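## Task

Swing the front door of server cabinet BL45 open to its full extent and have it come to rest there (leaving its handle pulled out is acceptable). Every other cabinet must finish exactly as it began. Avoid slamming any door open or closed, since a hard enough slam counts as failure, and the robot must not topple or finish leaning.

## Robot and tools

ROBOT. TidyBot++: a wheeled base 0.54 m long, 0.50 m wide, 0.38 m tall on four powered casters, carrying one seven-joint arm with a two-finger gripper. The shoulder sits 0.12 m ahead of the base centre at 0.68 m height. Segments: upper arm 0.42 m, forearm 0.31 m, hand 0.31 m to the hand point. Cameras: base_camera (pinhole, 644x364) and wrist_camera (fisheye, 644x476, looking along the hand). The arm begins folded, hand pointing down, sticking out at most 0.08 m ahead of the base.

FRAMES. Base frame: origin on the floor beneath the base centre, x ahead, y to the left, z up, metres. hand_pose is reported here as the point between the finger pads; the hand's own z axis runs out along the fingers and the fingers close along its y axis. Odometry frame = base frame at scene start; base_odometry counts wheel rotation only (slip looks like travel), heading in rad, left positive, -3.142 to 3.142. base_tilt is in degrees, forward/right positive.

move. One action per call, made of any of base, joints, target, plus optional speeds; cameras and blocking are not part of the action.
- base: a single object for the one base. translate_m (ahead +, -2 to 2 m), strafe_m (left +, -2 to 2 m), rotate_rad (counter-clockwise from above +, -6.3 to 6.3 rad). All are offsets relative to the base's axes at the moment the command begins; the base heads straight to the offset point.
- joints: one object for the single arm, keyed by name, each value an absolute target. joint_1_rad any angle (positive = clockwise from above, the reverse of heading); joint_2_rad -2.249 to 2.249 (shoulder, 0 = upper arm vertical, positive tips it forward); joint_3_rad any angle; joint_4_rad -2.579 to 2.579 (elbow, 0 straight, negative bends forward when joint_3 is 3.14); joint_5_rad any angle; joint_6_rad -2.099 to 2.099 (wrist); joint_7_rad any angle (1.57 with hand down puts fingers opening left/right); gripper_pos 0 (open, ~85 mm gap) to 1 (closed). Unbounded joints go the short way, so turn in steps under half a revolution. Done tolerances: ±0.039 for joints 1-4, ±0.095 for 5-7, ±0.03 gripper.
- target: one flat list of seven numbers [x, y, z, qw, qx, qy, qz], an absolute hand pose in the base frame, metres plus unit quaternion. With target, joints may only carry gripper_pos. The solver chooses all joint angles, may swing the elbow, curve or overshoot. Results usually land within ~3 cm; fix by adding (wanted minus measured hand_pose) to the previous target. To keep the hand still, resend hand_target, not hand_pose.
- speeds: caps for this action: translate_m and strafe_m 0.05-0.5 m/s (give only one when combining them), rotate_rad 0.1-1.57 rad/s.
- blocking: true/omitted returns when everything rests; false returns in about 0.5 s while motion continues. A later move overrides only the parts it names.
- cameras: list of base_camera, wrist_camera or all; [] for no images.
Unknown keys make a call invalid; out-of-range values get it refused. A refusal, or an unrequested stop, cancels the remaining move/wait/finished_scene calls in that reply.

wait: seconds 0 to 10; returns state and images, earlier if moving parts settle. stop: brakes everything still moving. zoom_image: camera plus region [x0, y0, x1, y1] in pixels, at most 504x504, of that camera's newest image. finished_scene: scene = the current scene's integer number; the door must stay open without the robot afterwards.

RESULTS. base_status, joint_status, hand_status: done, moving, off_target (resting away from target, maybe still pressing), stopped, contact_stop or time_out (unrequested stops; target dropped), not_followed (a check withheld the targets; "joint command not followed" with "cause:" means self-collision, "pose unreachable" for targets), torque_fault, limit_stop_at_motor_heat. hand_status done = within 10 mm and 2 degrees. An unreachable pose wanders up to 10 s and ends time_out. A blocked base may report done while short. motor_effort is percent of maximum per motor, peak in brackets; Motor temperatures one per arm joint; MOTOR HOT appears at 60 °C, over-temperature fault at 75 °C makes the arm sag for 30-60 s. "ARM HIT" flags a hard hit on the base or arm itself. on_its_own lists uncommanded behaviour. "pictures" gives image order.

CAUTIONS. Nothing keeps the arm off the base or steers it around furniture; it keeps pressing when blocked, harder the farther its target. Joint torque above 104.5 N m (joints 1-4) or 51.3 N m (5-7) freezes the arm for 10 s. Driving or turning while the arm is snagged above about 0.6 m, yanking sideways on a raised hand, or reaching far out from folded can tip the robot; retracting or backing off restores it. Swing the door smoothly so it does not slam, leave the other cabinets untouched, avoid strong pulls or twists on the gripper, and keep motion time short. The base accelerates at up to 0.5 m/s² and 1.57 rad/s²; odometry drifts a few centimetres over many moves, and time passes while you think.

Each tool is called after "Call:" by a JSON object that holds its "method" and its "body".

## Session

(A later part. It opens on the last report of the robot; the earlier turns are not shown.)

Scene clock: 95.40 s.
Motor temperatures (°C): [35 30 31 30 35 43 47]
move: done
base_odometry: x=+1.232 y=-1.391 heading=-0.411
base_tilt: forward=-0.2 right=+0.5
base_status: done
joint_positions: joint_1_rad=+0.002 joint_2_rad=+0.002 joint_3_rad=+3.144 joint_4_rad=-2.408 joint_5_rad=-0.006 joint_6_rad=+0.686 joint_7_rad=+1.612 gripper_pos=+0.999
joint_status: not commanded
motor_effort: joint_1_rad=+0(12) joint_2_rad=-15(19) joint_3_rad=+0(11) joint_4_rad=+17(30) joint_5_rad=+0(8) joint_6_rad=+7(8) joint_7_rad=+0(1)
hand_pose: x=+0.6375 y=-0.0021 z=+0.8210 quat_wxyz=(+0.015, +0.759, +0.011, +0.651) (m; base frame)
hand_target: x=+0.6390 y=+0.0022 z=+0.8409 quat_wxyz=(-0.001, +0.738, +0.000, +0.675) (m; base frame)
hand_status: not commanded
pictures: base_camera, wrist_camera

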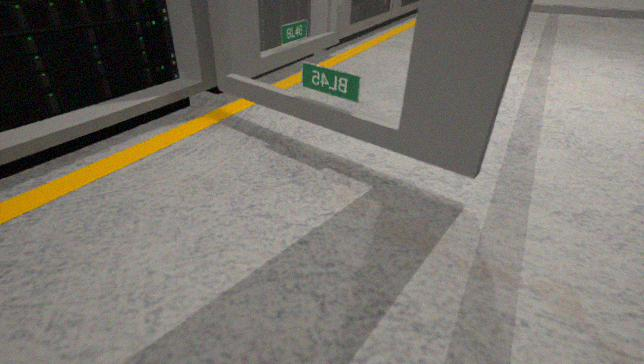

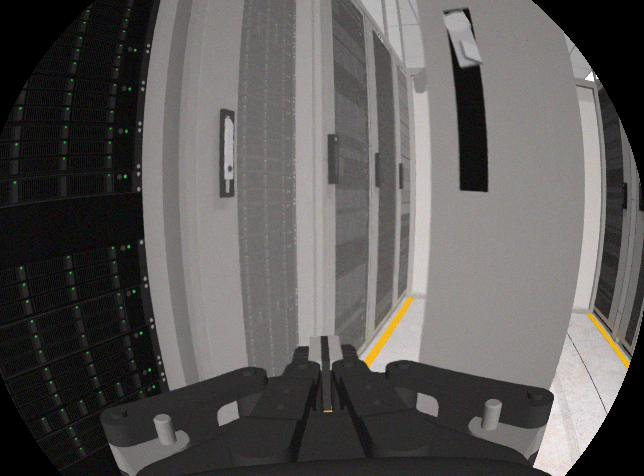

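Call:
{"method": "move", "body": {"base": {"translate_m":0.26,"strafe_m":-0.149}, "speeds": {"translate_m":0.12}}}

Scene clock: 99.47 s.
Motor temperatures (°C): [35 30 31 30 35 43 47]
move: done
base_odometry: x=+1.411 y=-1.632 heading=-0.411
base_tilt: forward=-0.2 right=+0.4
base_status: done
joint_positions: joint_1_rad=+0.002 joint_2_rad=-0.003 joint_3_rad=+3.144 joint_4_rad=-2.408 joint_5_rad=-0.006 joint_6_rad=+0.686 joint_7_rad=+1.612 gripper_pos=+0.999
joint_status: not commanded
motor_effort: joint_1_rad=+0(1) joint_2_rad=-15(18) joint_3_rad=+0(1) joint_4_rad=+18(18) joint_5_rad=+0(1) joint_6_rad=+7(8) joint_7_rad=+0(1)
hand_pose: x=+0.6368 y=-0.0021 z=+0.8237 quat_wxyz=(+0.015, +0.757, +0.011, +0.653) (m; base frame)
hand_target: x=+0.6390 y=+0.0022 z=+0.8409 quat_wxyz=(-0.001, +0.738, +0.000, +0.675) (m; base frame)
hand_status: not commanded
pictures: base_camera, wrist_camera

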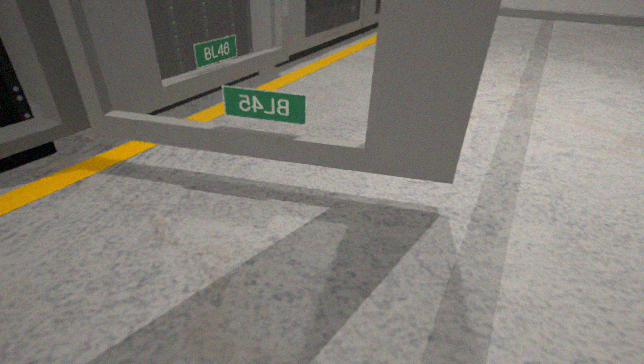

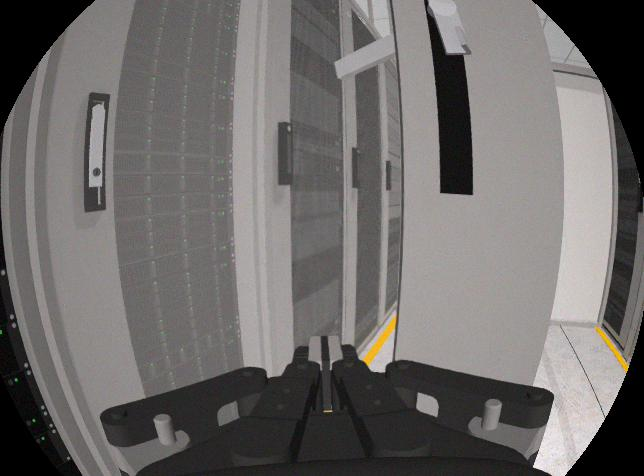

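Call:
{"method": "move", "body": {"base": {"translate_m":0.144,"strafe_m":-0.151}, "speeds": {"translate_m":0.12}}}

Scene clock: 102.57 s.
Motor temperatures (°C): [35 30 31 30 35 43 47]
move: done
base_odometry: x=+1.483 y=-1.828 heading=-0.411
base_tilt: forward=-0.3 right=+0.5
base_status: done
joint_positions: joint_1_rad=+0.001 joint_2_rad=-0.007 joint_3_rad=+3.142 joint_4_rad=-2.410 joint_5_rad=-0.006 joint_6_rad=+0.687 joint_7_rad=+1.612 gripper_pos=+0.999
joint_status: not commanded
motor_effort: joint_1_rad=+0(4) joint_2_rad=-15(17) joint_3_rad=+0(3) joint_4_rad=+17(22) joint_5_rad=+0(2) joint_6_rad=+8(8) joint_7_rad=+0(1)
hand_pose: x=+0.6358 y=-0.0004 z=+0.8249 quat_wxyz=(+0.014, +0.757, +0.012, +0.654) (m; base frame)
hand_target: x=+0.6390 y=+0.0022 z=+0.8409 quat_wxyz=(-0.001, +0.738, +0.000, +0.675) (m; base frame)
hand_status: not commanded
pictures: base_camera, wrist_camera

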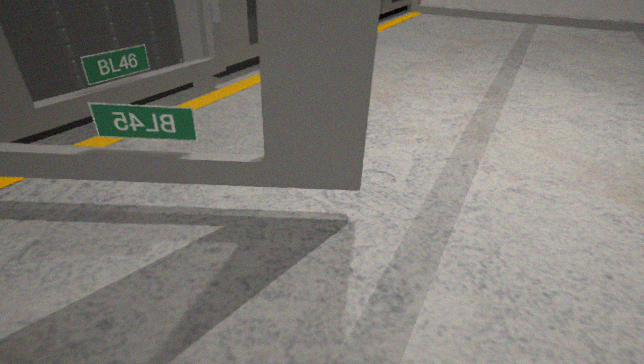

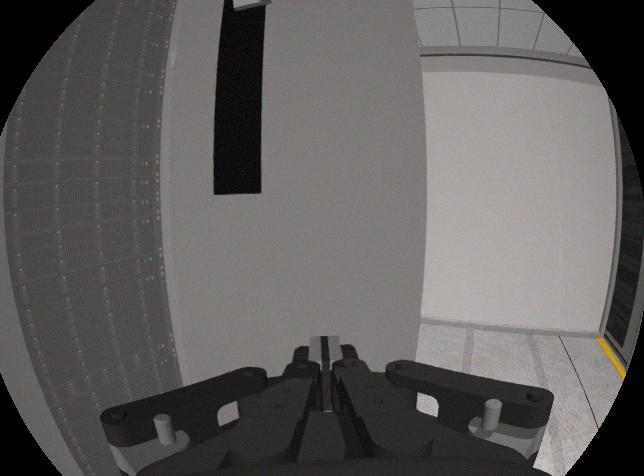

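Call:
{"method": "move", "body": {"base": {"translate_m":0.1}, "speeds": {"translate_m":0.1}}}

Scene clock: 104.77 s.
Motor temperatures (°C): [35 30 31 30 35 43 47]
move: done
base_odometry: x=+1.575 y=-1.868 heading=-0.411
base_tilt: forward=-0.2 right=+0.4
base_status: done
joint_positions: joint_1_rad=+0.001 joint_2_rad=-0.006 joint_3_rad=+3.142 joint_4_rad=-2.411 joint_5_rad=-0.006 joint_6_rad=+0.687 joint_7_rad=+1.612 gripper_pos=+0.999
joint_status: not commanded
motor_effort: joint_1_rad=+0(1) joint_2_rad=-16(18) joint_3_rad=+0(1) joint_4_rad=+17(22) joint_5_rad=+0(1) joint_6_rad=+7(8) joint_7_rad=+0(0)
hand_pose: x=+0.6355 y=-0.0004 z=+0.8241 quat_wxyz=(+0.014, +0.757, +0.012, +0.653) (m; base frame)
hand_target: x=+0.6390 y=+0.0022 z=+0.8409 quat_wxyz=(-0.001, +0.738, +0.000, +0.675) (m; base frame)
hand_status: not commanded
pictures: base_camera, wrist_camera

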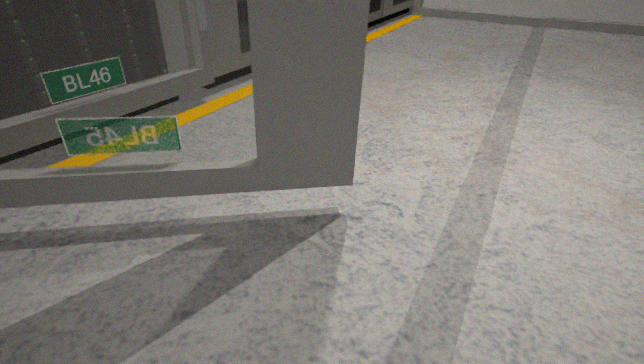

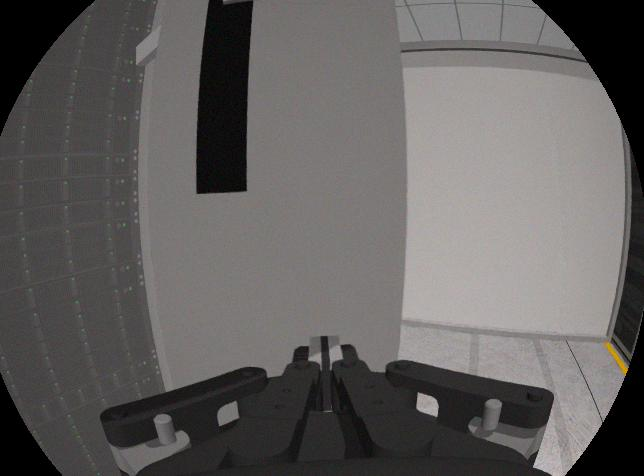

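Call:
{"method": "move", "body": {"base": {"translate_m":0.09,"strafe_m":0.035}, "speeds": {"translate_m":0.1}}}

Scene clock: 106.73 s.
Motor temperatures (°C): [35 30 31 30 35 43 47]
move: done
base_odometry: x=+1.671 y=-1.872 heading=-0.411
base_tilt: forward=-0.3 right=+0.5
base_status: done
joint_positions: joint_1_rad=+0.001 joint_2_rad=-0.007 joint_3_rad=+3.142 joint_4_rad=-2.413 joint_5_rad=-0.006 joint_6_rad=+0.687 joint_7_rad=+1.612 gripper_pos=+0.999
joint_status: not commanded
motor_effort: joint_1_rad=+0(2) joint_2_rad=-15(17) joint_3_rad=+0(2) joint_4_rad=+17(20) joint_5_rad=+0(1) joint_6_rad=+7(8) joint_7_rad=+0(1)
hand_pose: x=+0.6350 y=-0.0004 z=+0.8238 quat_wxyz=(+0.014, +0.757, +0.012, +0.653) (m; base frame)
hand_target: x=+0.6390 y=+0.0022 z=+0.8409 quat_wxyz=(-0.001, +0.738, +0.000, +0.675) (m; base frame)
hand_status: not commanded
pictures: base_camera, wrist_camera

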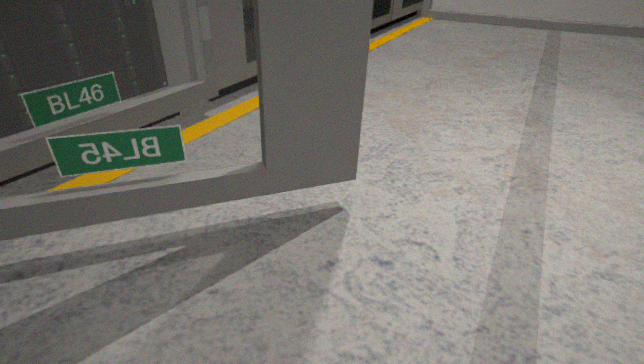

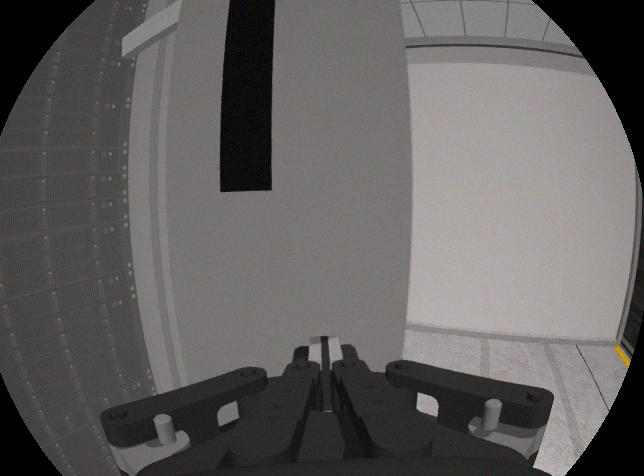

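Call:
{"method": "move", "body": {"base": {"translate_m":0.08,"strafe_m":0.045}, "speeds": {"translate_m":0.1}}}

Scene clock: 108.97 s.
Motor temperatures (°C): [35 30 31 30 35 43 47]
move: done
base_odometry: x=+1.763 y=-1.863 heading=-0.412
base_tilt: forward=-0.3 right=+0.5
base_status: done
joint_positions: joint_1_rad=+0.001 joint_2_rad=-0.008 joint_3_rad=+3.142 joint_4_rad=-2.414 joint_5_rad=-0.006 joint_6_rad=+0.688 joint_7_rad=+1.612 gripper_pos=+0.999
joint_status: not commanded
motor_effort: joint_1_rad=+0(4) joint_2_rad=-16(17) joint_3_rad=+0(3) joint_4_rad=+17(23) joint_5_rad=+0(2) joint_6_rad=+7(8) joint_7_rad=+0(1)
hand_pose: x=+0.6345 y=-0.0006 z=+0.8237 quat_wxyz=(+0.014, +0.757, +0.012, +0.653) (m; base frame)
hand_target: x=+0.6390 y=+0.0022 z=+0.8409 quat_wxyz=(-0.001, +0.738, +0.000, +0.675) (m; base frame)
hand_status: not commanded
pictures: base_camera, wrist_camera

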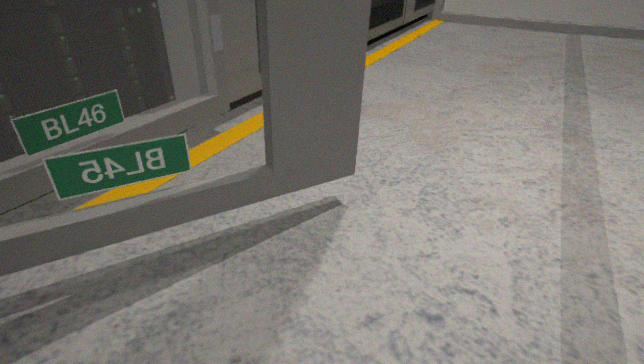

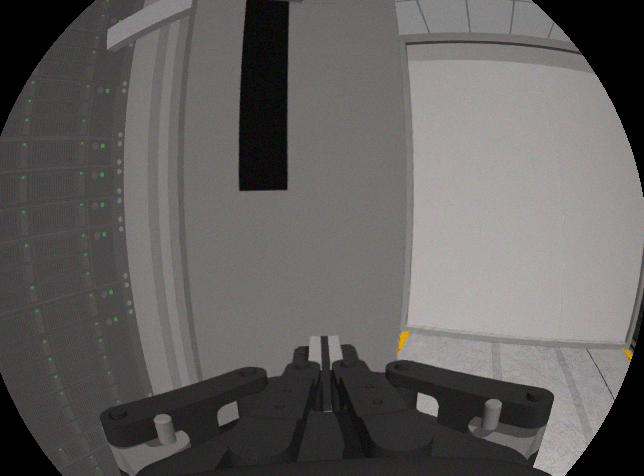

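Call:
{"method": "move", "body": {"base": {"translate_m":0.167,"strafe_m":-0.257,"rotate_rad":0.5}, "speeds": {"translate_m":0.15,"rotate_rad":0.25}}}

Scene clock: 112.67 s.
Motor temperatures (°C): [35 30 31 30 35 43 47]
move: done
base_odometry: x=+1.813 y=-2.166 heading=+0.089
base_tilt: forward=-0.3 right=+0.5
base_status: done
joint_positions: joint_1_rad=+0.001 joint_2_rad=-0.009 joint_3_rad=+3.142 joint_4_rad=-2.415 joint_5_rad=-0.006 joint_6_rad=+0.688 joint_7_rad=+1.612 gripper_pos=+0.999
joint_status: not commanded
motor_effort: joint_1_rad=+0(2) joint_2_rad=-15(17) joint_3_rad=+0(2) joint_4_rad=+17(22) joint_5_rad=+0(2) joint_6_rad=+7(8) joint_7_rad=+0(1)
hand_pose: x=+0.6342 y=-0.0006 z=+0.8240 quat_wxyz=(+0.014, +0.757, +0.012, +0.653) (m; base frame)
hand_target: x=+0.6390 y=+0.0022 z=+0.8409 quat_wxyz=(-0.001, +0.738, +0.000, +0.675) (m; base frame)
hand_status: not commanded
pictures: base_camera, wrist_camera

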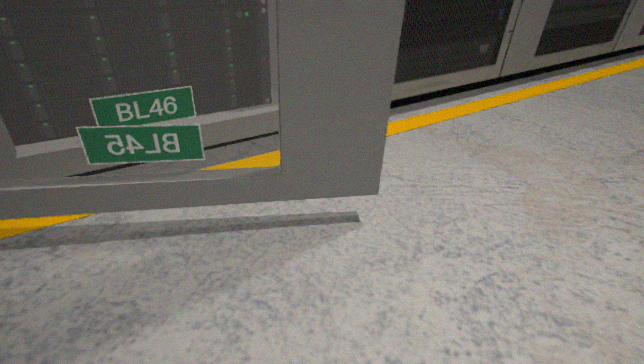

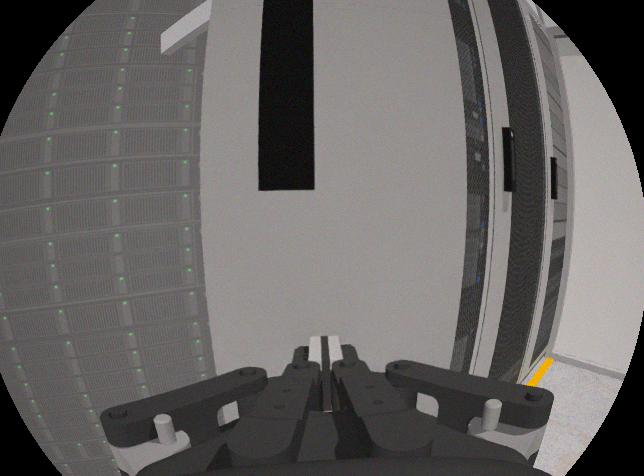

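Call:
{"method": "move", "body": {"base": {"translate_m":0.05,"strafe_m":0.02}, "speeds": {"translate_m":0.07}}}

Scene clock: 116.00 s.
Motor temperatures (°C): [35 30 31 30 35 44 47]
move: done
base_odometry: x=+1.861 y=-2.141 heading=+0.089
base_tilt: forward=-0.3 right=+0.4
base_status: done
joint_positions: joint_1_rad=+0.008 joint_2_rad=-0.053 joint_3_rad=+3.148 joint_4_rad=-2.458 joint_5_rad=-0.006 joint_6_rad=+0.690 joint_7_rad=+1.612 gripper_pos=+0.999
joint_status: not commanded
motor_effort: joint_1_rad=-2(6) joint_2_rad=-5(16) joint_3_rad=-2(5) joint_4_rad=+25(29) joint_5_rad=+2(4) joint_6_rad=+7(8) joint_7_rad=+0(1)
hand_pose: x=+0.6159 y=-0.0069 z=+0.8242 quat_wxyz=(+0.018, +0.756, +0.007, +0.654) (m; base frame)
hand_target: x=+0.6390 y=+0.0022 z=+0.8409 quat_wxyz=(-0.001, +0.738, +0.000, +0.675) (m; base frame)
hand_status: not commanded
pictures: base_camera, wrist_camera

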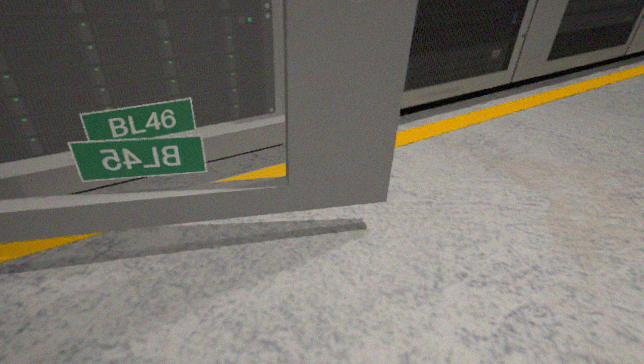

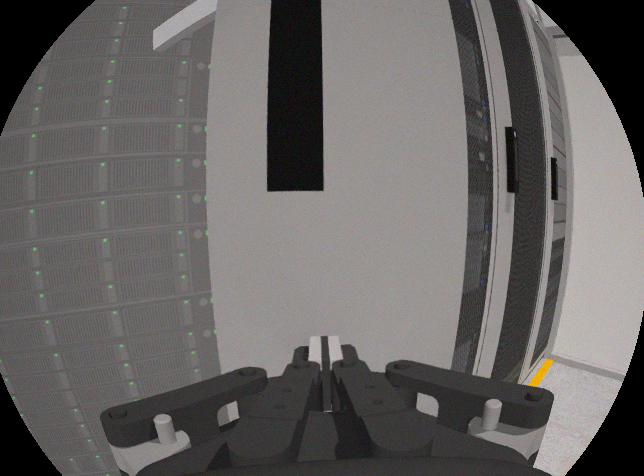

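Call:
{"method": "move", "body": {"base": {"translate_m":0.02}, "speeds": {"translate_m":0.05}}}

Call:
{"method": "move", "body": {"base": {"translate_m":-0.15}, "speeds": {"translate_m":0.1}}}

Scene clock: 117.60 s.
Motor temperatures (°C): [35 30 31 30 35 44 47]
move: done
base_odometry: x=+1.880 y=-2.140 heading=+0.089
base_tilt: forward=-0.3 right=+0.5
base_status: done
joint_positions: joint_1_rad=+0.009 joint_2_rad=-0.096 joint_3_rad=+3.148 joint_4_rad=-2.500 joint_5_rad=-0.006 joint_6_rad=+0.691 joint_7_rad=+1.612 gripper_pos=+0.999
joint_status: not commanded
motor_effort: joint_1_rad=-3(4) joint_2_rad=+6(6) joint_3_rad=-3(3) joint_4_rad=+33(36) joint_5_rad=+3(3) joint_6_rad=+6(8) joint_7_rad=+0(1)
hand_pose: x=+0.5982 y=-0.0068 z=+0.8238 quat_wxyz=(+0.018, +0.756, +0.007, +0.655) (m; base frame)
hand_target: x=+0.6390 y=+0.0022 z=+0.8409 quat_wxyz=(-0.001, +0.738, +0.000, +0.675) (m; base frame)
hand_status: not commanded
pictures: base_camera, wrist_camera

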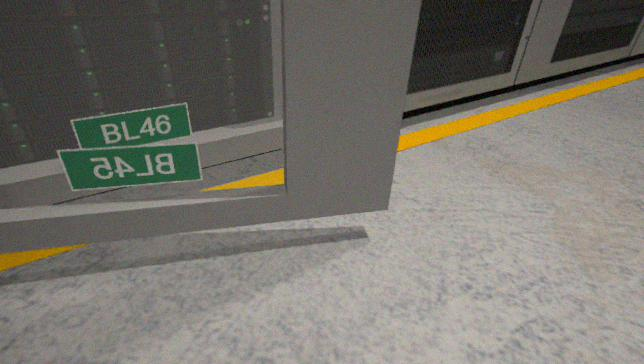

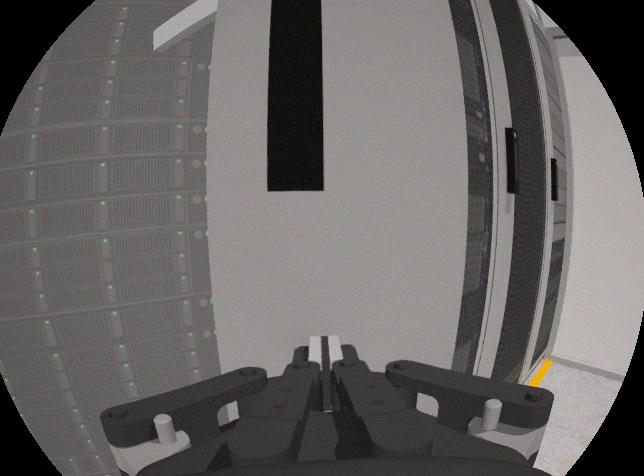

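Scene clock: 119.67 s.
Motor temperatures (°C): [35 30 31 30 35 44 47]
move: done
base_odometry: x=+1.730 y=-2.153 heading=+0.089
base_tilt: forward=-0.3 right=+0.5
base_status: done
joint_positions: joint_1_rad=+0.008 joint_2_rad=-0.006 joint_3_rad=+3.147 joint_4_rad=-2.421 joint_5_rad=-0.006 joint_6_rad=+0.692 joint_7_rad=+1.612 gripper_pos=+0.999
joint_status: not commanded
motor_effort: joint_1_rad=+0(3) joint_2_rad=-15(17) joint_3_rad=+0(2) joint_4_rad=+17(32) joint_5_rad=+0(3) joint_6_rad=+8(8) joint_7_rad=+0(0)
hand_pose: x=+0.6331 y=-0.0070 z=+0.8205 quat_wxyz=(+0.018, +0.759, +0.007, +0.651) (m; base frame)
hand_target: x=+0.6390 y=+0.0022 z=+0.8409 quat_wxyz=(-0.001, +0.738, +0.000, +0.675) (m; base frame)
hand_status: not commanded
pictures: base_camera, wrist_camera

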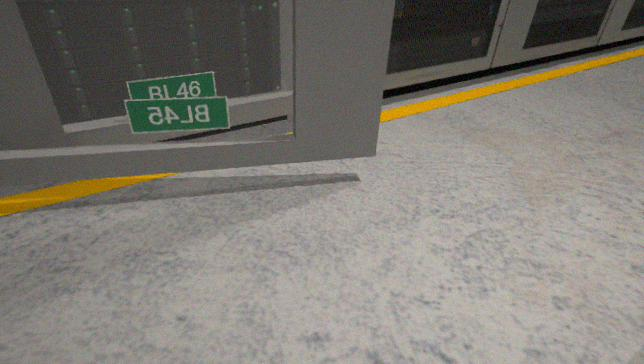

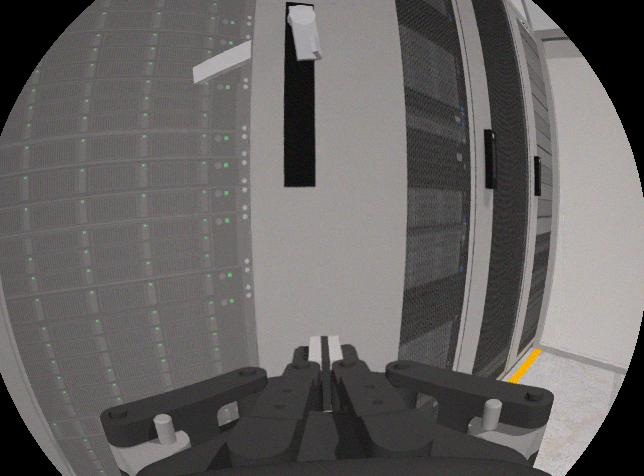

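Call:
{"method": "wait", "body": {"seconds": 0.5}}

Scene clock: 120.63 s.
Motor temperatures (°C): [35 30 31 30 35 44 47]
base_odometry: x=+1.730 y=-2.153 heading=+0.089
base_tilt: forward=-0.3 right=+0.4
base_status: done
joint_positions: joint_1_rad=+0.008 joint_2_rad=-0.006 joint_3_rad=+3.147 joint_4_rad=-2.421 joint_5_rad=-0.006 joint_6_rad=+0.692 joint_7_rad=+1.612 gripper_pos=+0.999
joint_status: not commanded
motor_effort: joint_1_rad=+0(3) joint_2_rad=-15(17) joint_3_rad=+0(2) joint_4_rad=+17(32) joint_5_rad=+0(3) joint_6_rad=+7(8) joint_7_rad=+0(0)
hand_pose: x=+0.6331 y=-0.0070 z=+0.8205 quat_wxyz=(+0.018, +0.759, +0.007, +0.651) (m; base frame)
hand_target: x=+0.6390 y=+0.0022 z=+0.8409 quat_wxyz=(-0.001, +0.738, +0.000, +0.675) (m; base frame)
hand_status: not commanded
wait: 0.50 s; at rest from the start
pictures: base_camera, wrist_camera

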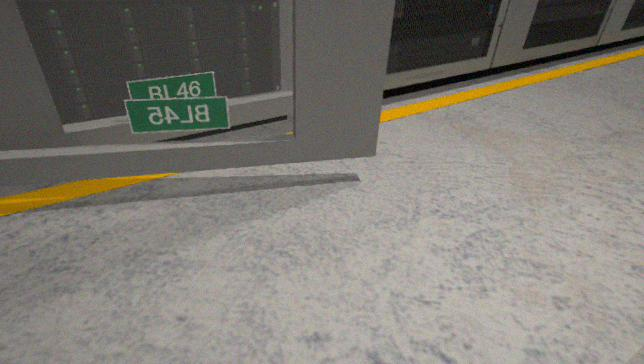

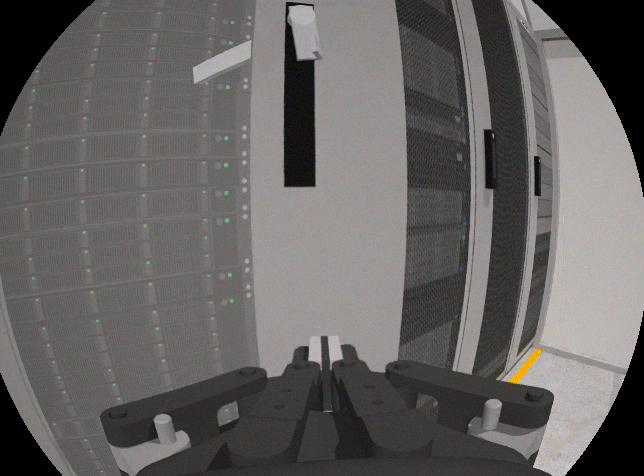

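Call:
{"method": "finished_scene", "body": {"scene": 2}}

The scene is finished: the task was done.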